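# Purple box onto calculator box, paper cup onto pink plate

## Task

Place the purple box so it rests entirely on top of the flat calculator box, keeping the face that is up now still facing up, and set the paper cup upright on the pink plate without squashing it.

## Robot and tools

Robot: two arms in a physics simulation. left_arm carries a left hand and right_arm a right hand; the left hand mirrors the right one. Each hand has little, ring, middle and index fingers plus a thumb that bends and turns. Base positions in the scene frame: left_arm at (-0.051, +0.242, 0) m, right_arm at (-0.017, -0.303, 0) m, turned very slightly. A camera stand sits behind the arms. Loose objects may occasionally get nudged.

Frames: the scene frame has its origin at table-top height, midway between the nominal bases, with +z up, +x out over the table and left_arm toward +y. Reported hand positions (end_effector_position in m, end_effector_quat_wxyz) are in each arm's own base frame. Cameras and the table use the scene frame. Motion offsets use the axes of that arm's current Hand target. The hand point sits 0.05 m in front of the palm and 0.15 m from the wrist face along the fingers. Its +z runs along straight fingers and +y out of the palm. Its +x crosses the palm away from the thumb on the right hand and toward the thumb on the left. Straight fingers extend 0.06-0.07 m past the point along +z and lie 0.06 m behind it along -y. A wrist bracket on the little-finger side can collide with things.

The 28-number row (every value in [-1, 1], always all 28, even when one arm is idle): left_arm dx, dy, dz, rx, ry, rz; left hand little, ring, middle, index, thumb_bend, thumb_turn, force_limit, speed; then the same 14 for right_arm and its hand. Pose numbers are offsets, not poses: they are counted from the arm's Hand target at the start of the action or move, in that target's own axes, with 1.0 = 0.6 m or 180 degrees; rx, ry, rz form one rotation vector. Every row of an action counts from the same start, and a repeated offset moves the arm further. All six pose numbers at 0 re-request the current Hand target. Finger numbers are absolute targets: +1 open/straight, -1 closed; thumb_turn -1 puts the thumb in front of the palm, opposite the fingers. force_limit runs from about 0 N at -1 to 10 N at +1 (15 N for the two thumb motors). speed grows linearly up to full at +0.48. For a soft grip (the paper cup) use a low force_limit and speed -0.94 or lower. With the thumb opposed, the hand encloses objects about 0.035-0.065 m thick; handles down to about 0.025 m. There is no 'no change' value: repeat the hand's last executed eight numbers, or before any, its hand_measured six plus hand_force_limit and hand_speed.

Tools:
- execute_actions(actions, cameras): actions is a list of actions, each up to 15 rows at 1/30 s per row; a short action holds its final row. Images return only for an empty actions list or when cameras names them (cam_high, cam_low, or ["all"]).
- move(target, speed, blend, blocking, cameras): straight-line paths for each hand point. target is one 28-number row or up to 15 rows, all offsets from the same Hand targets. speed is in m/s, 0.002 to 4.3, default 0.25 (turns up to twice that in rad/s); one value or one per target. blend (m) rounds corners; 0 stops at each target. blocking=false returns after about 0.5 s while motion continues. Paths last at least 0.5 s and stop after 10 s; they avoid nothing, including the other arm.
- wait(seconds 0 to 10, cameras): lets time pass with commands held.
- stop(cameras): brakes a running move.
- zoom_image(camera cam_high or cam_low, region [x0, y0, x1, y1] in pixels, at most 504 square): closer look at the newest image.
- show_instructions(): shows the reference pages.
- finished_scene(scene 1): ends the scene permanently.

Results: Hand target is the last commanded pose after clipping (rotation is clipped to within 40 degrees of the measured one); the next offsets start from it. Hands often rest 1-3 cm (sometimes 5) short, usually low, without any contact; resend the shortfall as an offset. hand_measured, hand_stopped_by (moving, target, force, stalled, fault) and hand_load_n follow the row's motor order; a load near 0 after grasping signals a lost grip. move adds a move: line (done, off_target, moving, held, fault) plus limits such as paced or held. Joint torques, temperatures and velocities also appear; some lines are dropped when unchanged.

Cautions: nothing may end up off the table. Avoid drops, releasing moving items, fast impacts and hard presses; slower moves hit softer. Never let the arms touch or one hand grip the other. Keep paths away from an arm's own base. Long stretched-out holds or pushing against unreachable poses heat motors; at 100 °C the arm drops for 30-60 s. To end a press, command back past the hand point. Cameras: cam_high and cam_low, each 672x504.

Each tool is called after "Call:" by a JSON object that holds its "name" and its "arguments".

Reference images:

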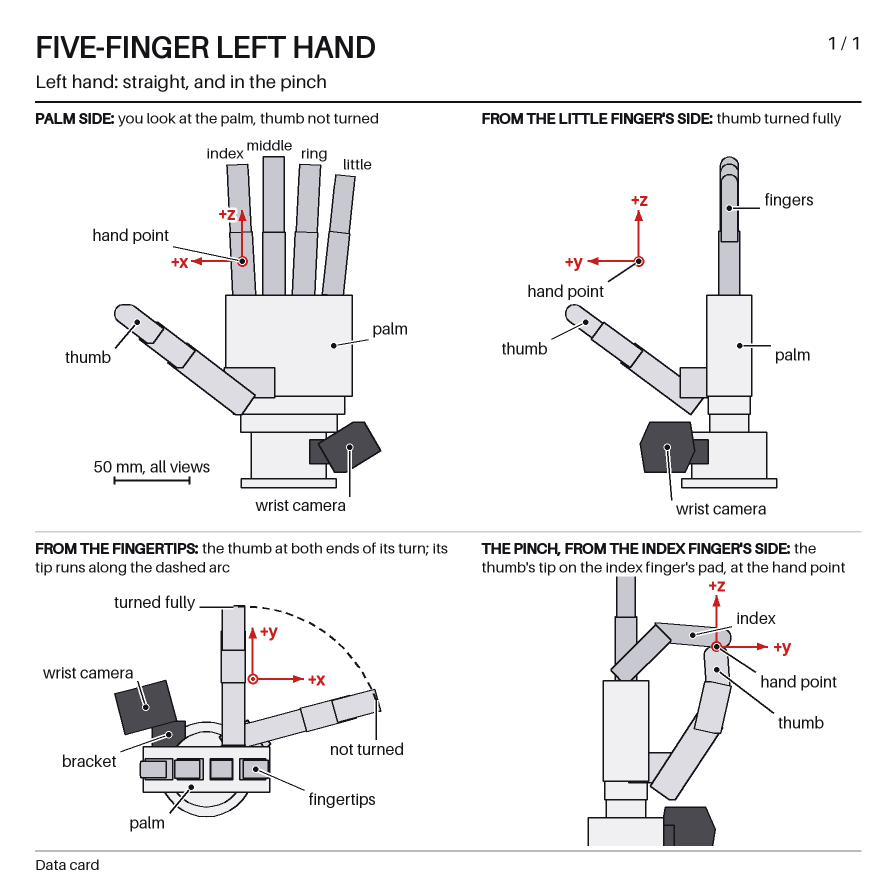

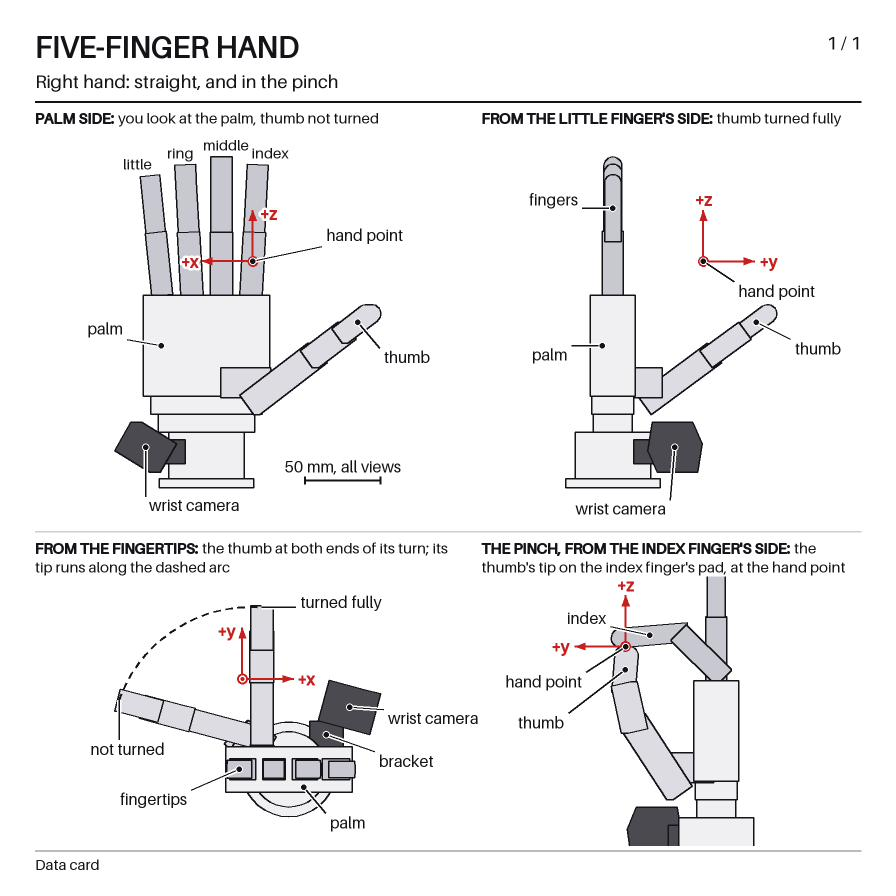

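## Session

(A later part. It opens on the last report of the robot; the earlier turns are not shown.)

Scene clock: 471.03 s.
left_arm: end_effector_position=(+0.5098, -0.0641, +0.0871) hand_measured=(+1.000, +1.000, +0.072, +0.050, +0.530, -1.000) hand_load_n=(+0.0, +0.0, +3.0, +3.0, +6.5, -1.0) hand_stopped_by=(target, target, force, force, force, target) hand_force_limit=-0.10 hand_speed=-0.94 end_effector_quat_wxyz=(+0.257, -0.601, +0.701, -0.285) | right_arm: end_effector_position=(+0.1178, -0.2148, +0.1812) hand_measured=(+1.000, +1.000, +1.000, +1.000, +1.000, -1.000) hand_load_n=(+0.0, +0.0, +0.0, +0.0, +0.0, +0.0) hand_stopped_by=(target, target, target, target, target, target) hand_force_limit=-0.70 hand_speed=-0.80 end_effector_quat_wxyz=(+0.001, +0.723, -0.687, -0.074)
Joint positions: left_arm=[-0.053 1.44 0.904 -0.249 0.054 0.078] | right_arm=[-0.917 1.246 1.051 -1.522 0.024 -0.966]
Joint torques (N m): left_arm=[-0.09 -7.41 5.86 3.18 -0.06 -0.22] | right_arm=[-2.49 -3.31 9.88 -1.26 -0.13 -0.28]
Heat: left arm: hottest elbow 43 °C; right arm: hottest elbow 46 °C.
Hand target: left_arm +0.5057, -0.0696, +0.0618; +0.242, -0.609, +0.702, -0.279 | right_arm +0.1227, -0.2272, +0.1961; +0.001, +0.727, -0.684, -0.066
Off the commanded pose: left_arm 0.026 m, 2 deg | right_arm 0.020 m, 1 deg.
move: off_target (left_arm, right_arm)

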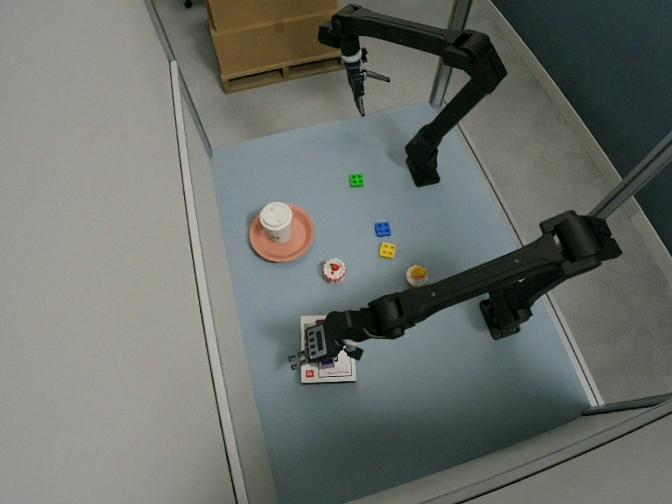

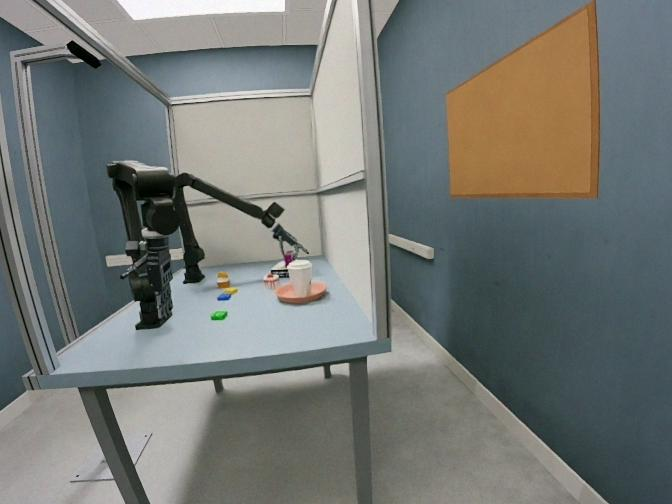

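Call:
{"name": "move", "arguments": {"target": [0,-0.0114,-0.0122,0,0,0, 1,1,-0.35,-0.35,-0.05,-1,-0.1,-0.94, 0,0,0,0,0,0, 1,1,1,1,1,-1,-0.7,-0.8], "speed": 0.05, "cameras": ["cam_low"]}}

Call:
{"name": "zoom_image", "arguments": {"camera": "cam_low", "region": [260, 235, 310, 285]}}

Scene clock: 474.97 s.
left_arm: end_effector_position=(+0.5098, -0.0641, +0.0871) hand_measured=(+1.000, +1.000, +0.072, +0.050, +0.530, -1.000) hand_load_n=(+0.0, -0.5, +3.0, +3.0, +6.5, -1.5) hand_stopped_by=(target, target, force, force, force, target) hand_force_limit=-0.10 hand_speed=-0.94 end_effector_quat_wxyz=(+0.257, -0.601, +0.701, -0.285) | right_arm: end_effector_position=(+0.1178, -0.2148, +0.1812) hand_measured=(+1.000, +1.000, +1.000, +1.000, +1.000, -1.000) hand_load_n=(+0.0, +0.0, +0.0, +0.0, -0.5, +0.0) hand_stopped_by=(target, target, target, target, target, target) hand_force_limit=-0.70 hand_speed=-0.80 end_effector_quat_wxyz=(+0.001, +0.723, -0.687, -0.074)
Joint positions: left_arm=[-0.053 1.44 0.904 -0.249 0.054 0.078] | right_arm=[-0.917 1.246 1.051 -1.522 0.024 -0.966]
Joint torques (N m): left_arm=[-0.15 -8.35 6.95 1.95 -0.06 -0.22] | right_arm=[-2.49 -3.25 9.85 -1.25 -0.11 -0.24]
Heat: left arm: hottest elbow 43 °C; right arm: hottest elbow 47 °C.
Hand target: left_arm +0.5057, -0.0696, +0.0719; +0.242, -0.609, +0.702, -0.279 | right_arm +0.1227, -0.2272, +0.1961; +0.001, +0.727, -0.684, -0.066
Off the commanded pose: left_arm 0.017 m, 2 deg | right_arm 0.020 m, 1 deg.
move: off_target (left_arm, right_arm)
Images, in order (width x height): cam_low 672x504.

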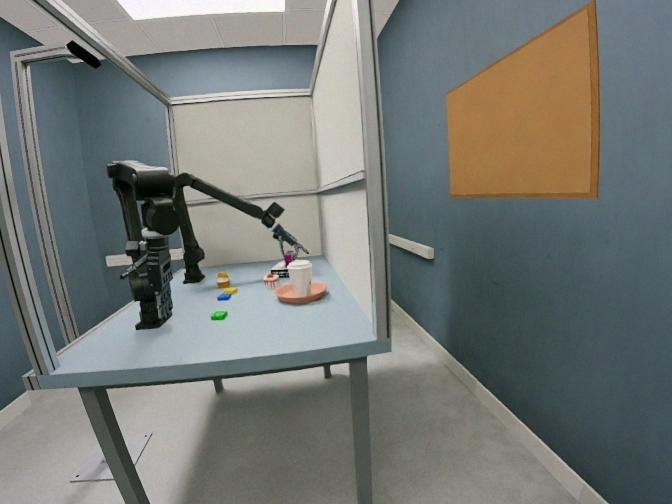

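Scaled by 10.080.

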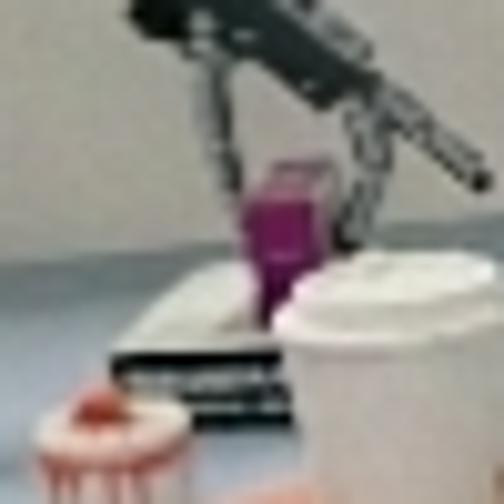

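Call:
{"name": "execute_actions", "arguments": {"actions": [[[0,0,0,0,0,0, 1,1,0.7,0.7,0.9,-1,-0.1,-0.88, 0,0,0,0,0,0, 1,1,1,1,1,-1,-0.7,-0.8]]]}}

Call:
{"name": "wait", "arguments": {"seconds": 1.5, "cameras": ["all"]}}

Call:
{"name": "zoom_image", "arguments": {"camera": "cam_low", "region": [260, 235, 310, 285]}}

Call:
{"name": "zoom_image", "arguments": {"camera": "cam_high", "region": [280, 290, 380, 390]}}

Scene clock: 481.40 s.
left_arm: end_effector_position=(+0.5094, -0.0641, +0.0830) hand_measured=(+1.000, +1.000, +0.700, +0.700, +0.900, -1.000) hand_load_n=(+0.0, +0.0, +0.0, +0.0, +0.0, +0.0) hand_stopped_by=(target, target, target, target, target, target) hand_force_limit=-0.10 hand_speed=-0.88 end_effector_quat_wxyz=(+0.254, -0.602, +0.702, -0.282) | right_arm: end_effector_position=(+0.1178, -0.2148, +0.1812) hand_measured=(+1.000, +1.000, +1.000, +1.000, +1.000, -1.000) hand_load_n=(+0.0, +0.0, +0.0, +0.0, +0.0, +0.0) hand_stopped_by=(target, target, target, target, target, target) hand_force_limit=-0.70 hand_speed=-0.80 end_effector_quat_wxyz=(+0.001, +0.723, -0.687, -0.074)
Joint positions: left_arm=[-0.053 1.448 0.904 -0.249 0.054 0.078] | right_arm=[-0.917 1.246 1.051 -1.522 0.024 -0.966]
Joint torques (N m): left_arm=[-0.15 -9 6.94 1.96 -0.05 -0.22] | right_arm=[-2.43 -3.14 9.8 -1.29 -0.13 -0.24]
Heat: left arm: hottest elbow 42 °C; right arm: hottest elbow 47 °C.
Hand target: left_arm +0.5057, -0.0696, +0.0718; +0.242, -0.609, +0.702, -0.279 | right_arm +0.1227, -0.2272, +0.1961; +0.001, +0.727, -0.684, -0.066
Off the commanded pose: left_arm 0.013 m, 2 deg | right_arm 0.020 m, 1 deg.

Scene clock: 482.90 s.
left_arm: end_effector_position=(+0.5094, -0.0641, +0.0830) hand_measured=(+1.000, +1.000, +0.700, +0.700, +0.900, -1.000) hand_load_n=(-0.5, +0.0, +0.0, +0.0, +0.0, +0.0) hand_stopped_by=(target, target, target, target, target, target) hand_force_limit=-0.10 hand_speed=-0.88 end_effector_quat_wxyz=(+0.254, -0.602, +0.702, -0.282) | right_arm: end_effector_position=(+0.1178, -0.2148, +0.1812) hand_measured=(+1.000, +1.000, +1.000, +1.000, +1.000, -1.000) hand_load_n=(+0.0, +0.0, +0.0, +0.0, +0.0, +0.0) hand_stopped_by=(target, target, target, target, target, target) hand_force_limit=-0.70 hand_speed=-0.80 end_effector_quat_wxyz=(+0.001, +0.723, -0.687, -0.074)
Joint positions: left_arm=[-0.053 1.448 0.904 -0.249 0.054 0.078] | right_arm=[-0.917 1.246 1.051 -1.522 0.024 -0.966]
Joint torques (N m): left_arm=[-0.15 -9 6.94 1.95 -0.05 -0.22] | right_arm=[-2.49 -3.08 9.85 -1.29 -0.12 -0.22]
Heat: left arm: hottest elbow 42 °C; right arm: hottest elbow 47 °C.
Hand target: left_arm +0.5057, -0.0696, +0.0718; +0.242, -0.609, +0.702, -0.279 | right_arm +0.1227, -0.2272, +0.1961; +0.001, +0.727, -0.684, -0.066
Off the commanded pose: left_arm 0.013 m, 2 deg | right_arm 0.020 m, 1 deg.
wait: 1.50 s; at rest by 0.17 s

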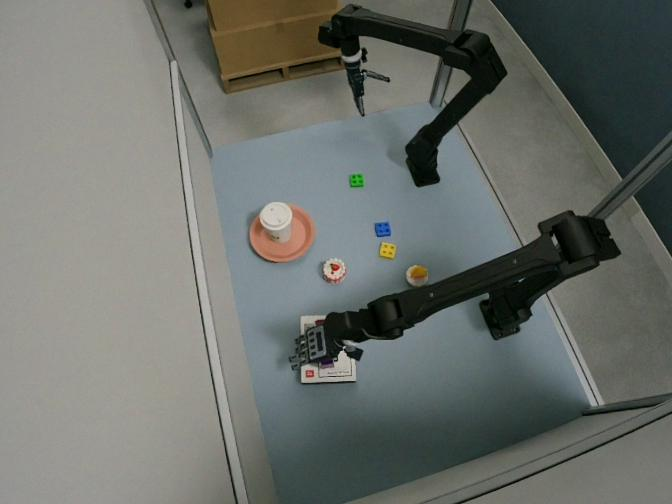

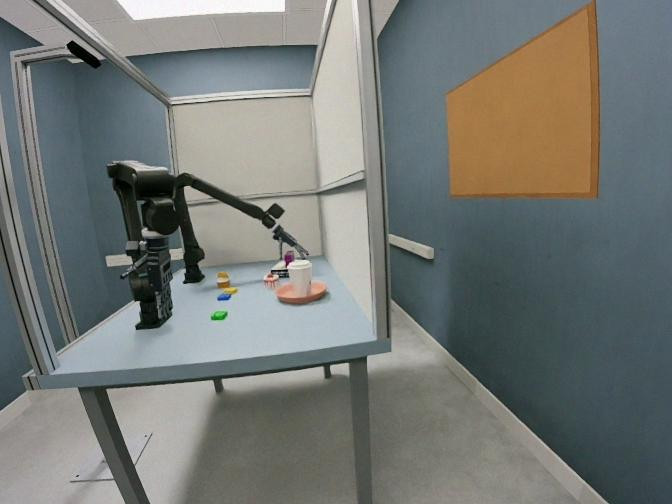

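Scaled by 10.080.

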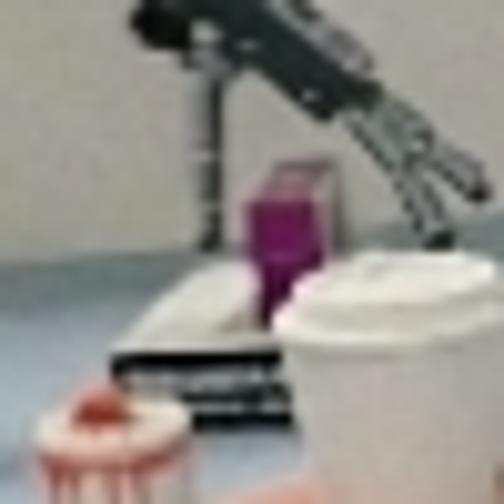

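Scaled by 5.040.

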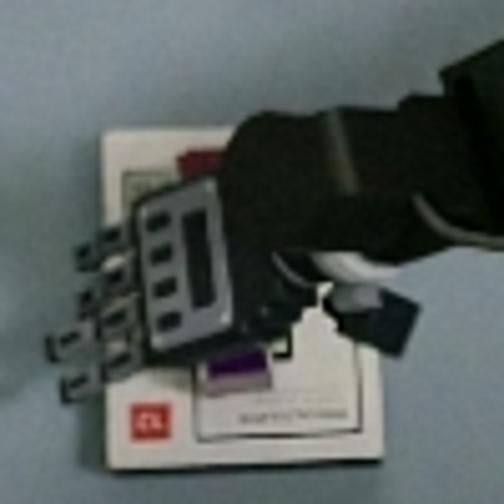

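Call:
{"name": "execute_actions", "arguments": {"actions": [[[0,0,0,0,0,0, 1,1,1,1,1,-1,-0.1,-0.6, 0,0,0,0,0,0, 1,1,1,1,1,-1,-0.7,-0.8]]]}}

Call:
{"name": "move", "arguments": {"target": [-0.0023,-0.1825,-0.1715,0,0,0, 1,1,1,1,1,-1,-0.1,-0.6, 0,0,0,0,0,0, 1,1,1,1,1,-1,-0.7,-0.8], "speed": 0.08, "cameras": ["all"]}}

Call:
{"name": "zoom_image", "arguments": {"camera": "cam_low", "region": [240, 210, 340, 310]}}

Call:
{"name": "zoom_image", "arguments": {"camera": "cam_high", "region": [280, 290, 380, 390]}}

Scene clock: 489.97 s.
left_arm: end_effector_position=(+0.5095, -0.0638, +0.0830) hand_measured=(+1.000, +1.000, +1.000, +1.000, +1.000, -1.000) hand_load_n=(+0.0, +0.0, +0.0, +0.0, +0.0, +0.0) hand_stopped_by=(target, target, target, target, target, target) hand_force_limit=-0.10 hand_speed=-0.60 end_effector_quat_wxyz=(+0.254, -0.602, +0.702, -0.282) | right_arm: end_effector_position=(+0.1178, -0.2148, +0.1812) hand_measured=(+1.000, +1.000, +1.000, +1.000, +1.000, -1.000) hand_load_n=(+0.0, +0.0, -0.5, +0.0, +0.0, +0.0) hand_stopped_by=(target, target, target, target, target, target) hand_force_limit=-0.70 hand_speed=-0.80 end_effector_quat_wxyz=(+0.001, +0.723, -0.687, -0.074)
Joint positions: left_arm=[-0.053 1.448 0.904 -0.249 0.052 0.078] | right_arm=[-0.917 1.246 1.051 -1.522 0.024 -0.966]
Joint torques (N m): left_arm=[-0.09 -9 6.94 1.96 -0.05 -0.22] | right_arm=[-2.32 -2.84 9.87 -1.16 -0.12 -0.23]
Heat: left arm: hottest elbow 42 °C; right arm: hottest elbow 47 °C.
Hand target: left_arm +0.5057, -0.0695, +0.0718; +0.242, -0.609, +0.702, -0.279 | right_arm +0.1227, -0.2272, +0.1961; +0.001, +0.727, -0.684, -0.066
Off the commanded pose: left_arm 0.013 m, 2 deg | right_arm 0.020 m, 1 deg.

Scene clock: 492.60 s.
left_arm: end_effector_position=(+0.5009, -0.0633, +0.1953) hand_measured=(+1.000, +1.000, +1.000, +1.000, +1.000, -1.000) hand_load_n=(+0.0, +0.0, +0.0, +0.0, +0.0, +0.0) hand_stopped_by=(target, target, target, target, target, target) hand_force_limit=-0.10 hand_speed=-0.60 end_effector_quat_wxyz=(+0.232, -0.611, +0.711, -0.261) | right_arm: end_effector_position=(+0.1178, -0.2148, +0.1812) hand_measured=(+1.000, +1.000, +1.000, +1.000, +1.000, -1.000) hand_load_n=(+0.0, +0.0, +0.0, +0.0, +0.0, +0.0) hand_stopped_by=(target, target, target, target, target, target) hand_force_limit=-0.70 hand_speed=-0.80 end_effector_quat_wxyz=(+0.001, +0.723, -0.687, -0.074)
Joint positions: left_arm=[-0.053 1.343 1.141 -0.657 0.052 0.078] | right_arm=[-0.917 1.246 1.051 -1.522 0.024 -0.966]
Joint torques (N m): left_arm=[0.03 -9.88 12.19 1.4 0.04 -0.21] | right_arm=[-2.08 -3.08 9.83 -1.25 -0.12 -0.25]
Heat: left arm: hottest elbow 42 °C; right arm: hottest elbow 47 °C.
Hand target: left_arm +0.5149, -0.0694, +0.2218; +0.242, -0.609, +0.702, -0.279 | right_arm +0.1227, -0.2272, +0.1961; +0.001, +0.727, -0.684, -0.066
Off the commanded pose: left_arm 0.031 m, 3 deg | right_arm 0.020 m, 1 deg.
move: off_target (left_arm, right_arm)

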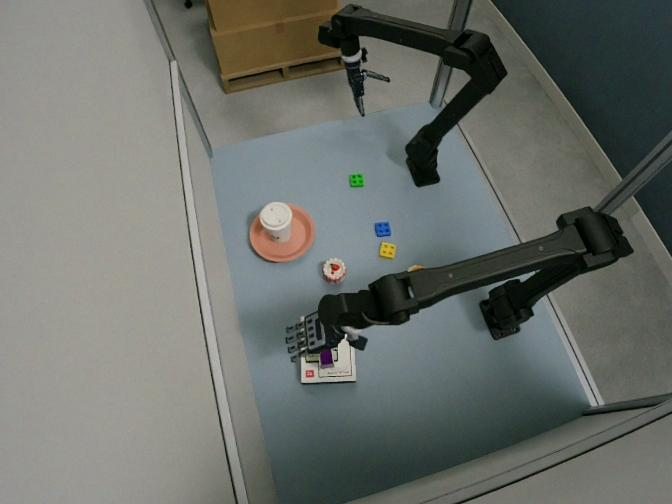

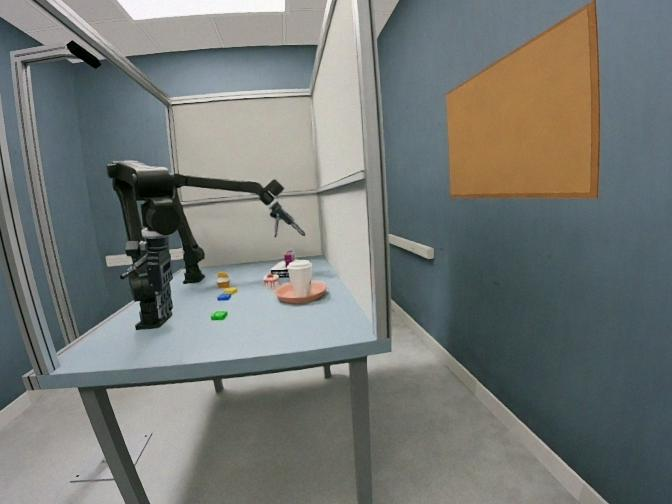

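Scaled by 5.040.

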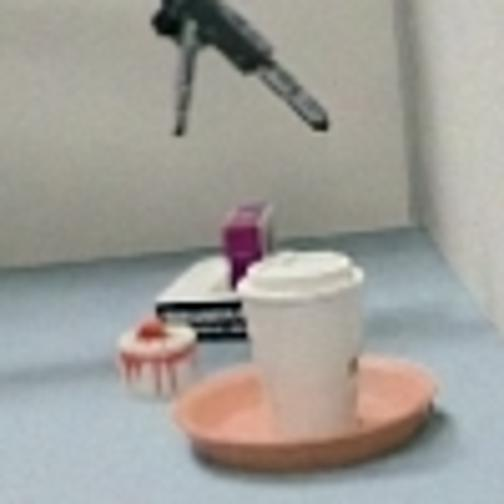

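Scaled by 5.040.

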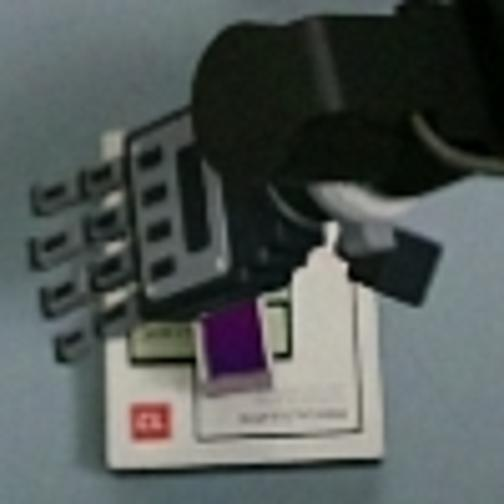

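Call:
{"name": "move", "arguments": {"target": [-0.2407,0.1847,-0.2587,0,0,0, 1,1,1,1,1,-1,-0.1,-0.6, 0,0,0,0,0,0, 1,1,1,1,1,-1,-0.7,-0.8], "speed": 0.2, "cameras": ["all"]}}

Call:
{"name": "zoom_image", "arguments": {"camera": "cam_low", "region": [240, 220, 340, 310]}}

Call:
{"name": "zoom_image", "arguments": {"camera": "cam_high", "region": [230, 190, 430, 390]}}

Scene clock: 498.50 s.
left_arm: end_effector_position=(+0.3544, +0.0989, +0.2640) hand_measured=(+1.000, +1.000, +1.000, +1.000, +1.000, -1.000) hand_load_n=(+0.0, +0.0, +0.0, +0.0, +0.0, +0.0) hand_stopped_by=(target, target, target, target, target, target) hand_force_limit=-0.10 hand_speed=-0.60 end_effector_quat_wxyz=(+0.246, -0.614, +0.695, -0.282) | right_arm: end_effector_position=(+0.1178, -0.2148, +0.1812) hand_measured=(+1.000, +1.000, +1.000, +1.000, +1.000, -1.000) hand_load_n=(+0.0, +0.0, +0.0, +0.0, +0.5, +0.0) hand_stopped_by=(target, target, target, target, target, target) hand_force_limit=-0.70 hand_speed=-0.80 end_effector_quat_wxyz=(+0.001, +0.723, -0.687, -0.074)
Joint positions: left_arm=[0.488 1.003 1.049 -0.95 0.413 0.466] | right_arm=[-0.917 1.246 1.051 -1.522 0.024 -0.966]
Joint torques (N m): left_arm=[1.2 -5.19 7.68 1.31 0.4 0.19] | right_arm=[-2.26 -3.49 9.84 -1.25 -0.12 -0.24]
Heat: left arm: hottest elbow 43 °C; right arm: hottest elbow 47 °C.
Hand target: left_arm +0.3499, +0.0998, +0.2587; +0.242, -0.609, +0.702, -0.279 | right_arm +0.1227, -0.2272, +0.1961; +0.001, +0.727, -0.684, -0.066
Off the commanded pose: left_arm 0.007 m, 1 deg | right_arm 0.020 m, 1 deg.
move: off_target (right_arm)

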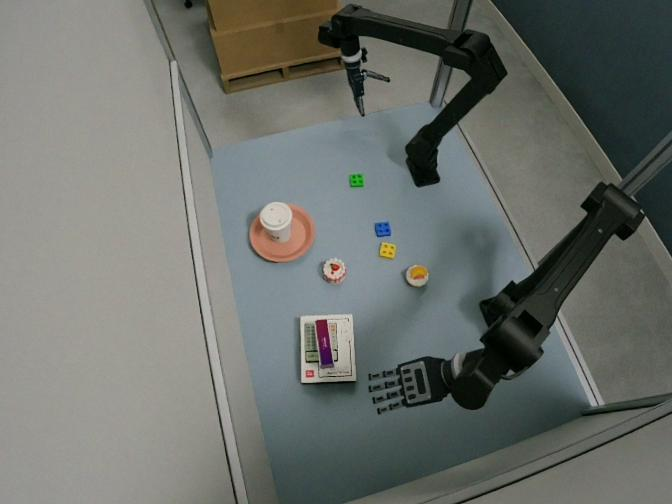

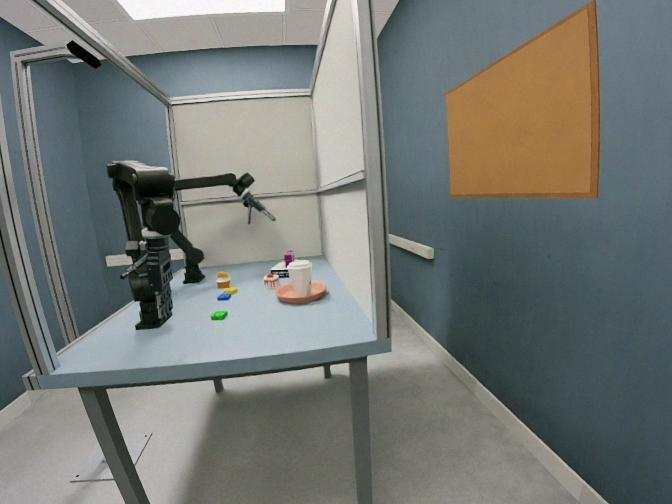

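Scaled by 5.040.

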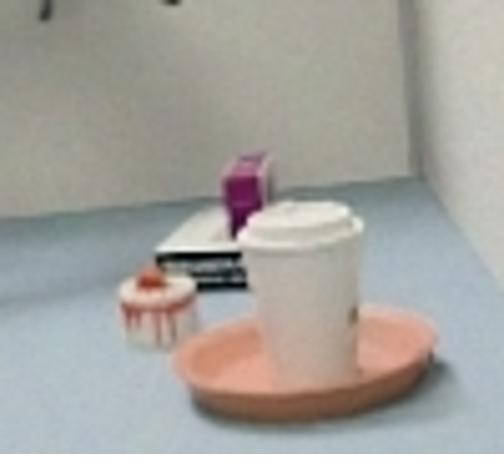

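Scaled by 2.520.

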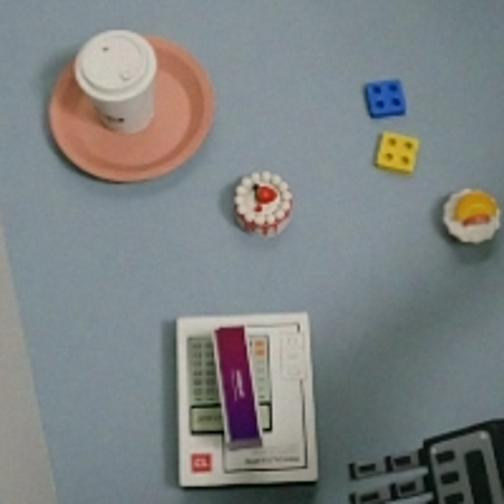

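Call:
{"name": "finished_scene", "arguments": {}}

The scene is finished: the task was done.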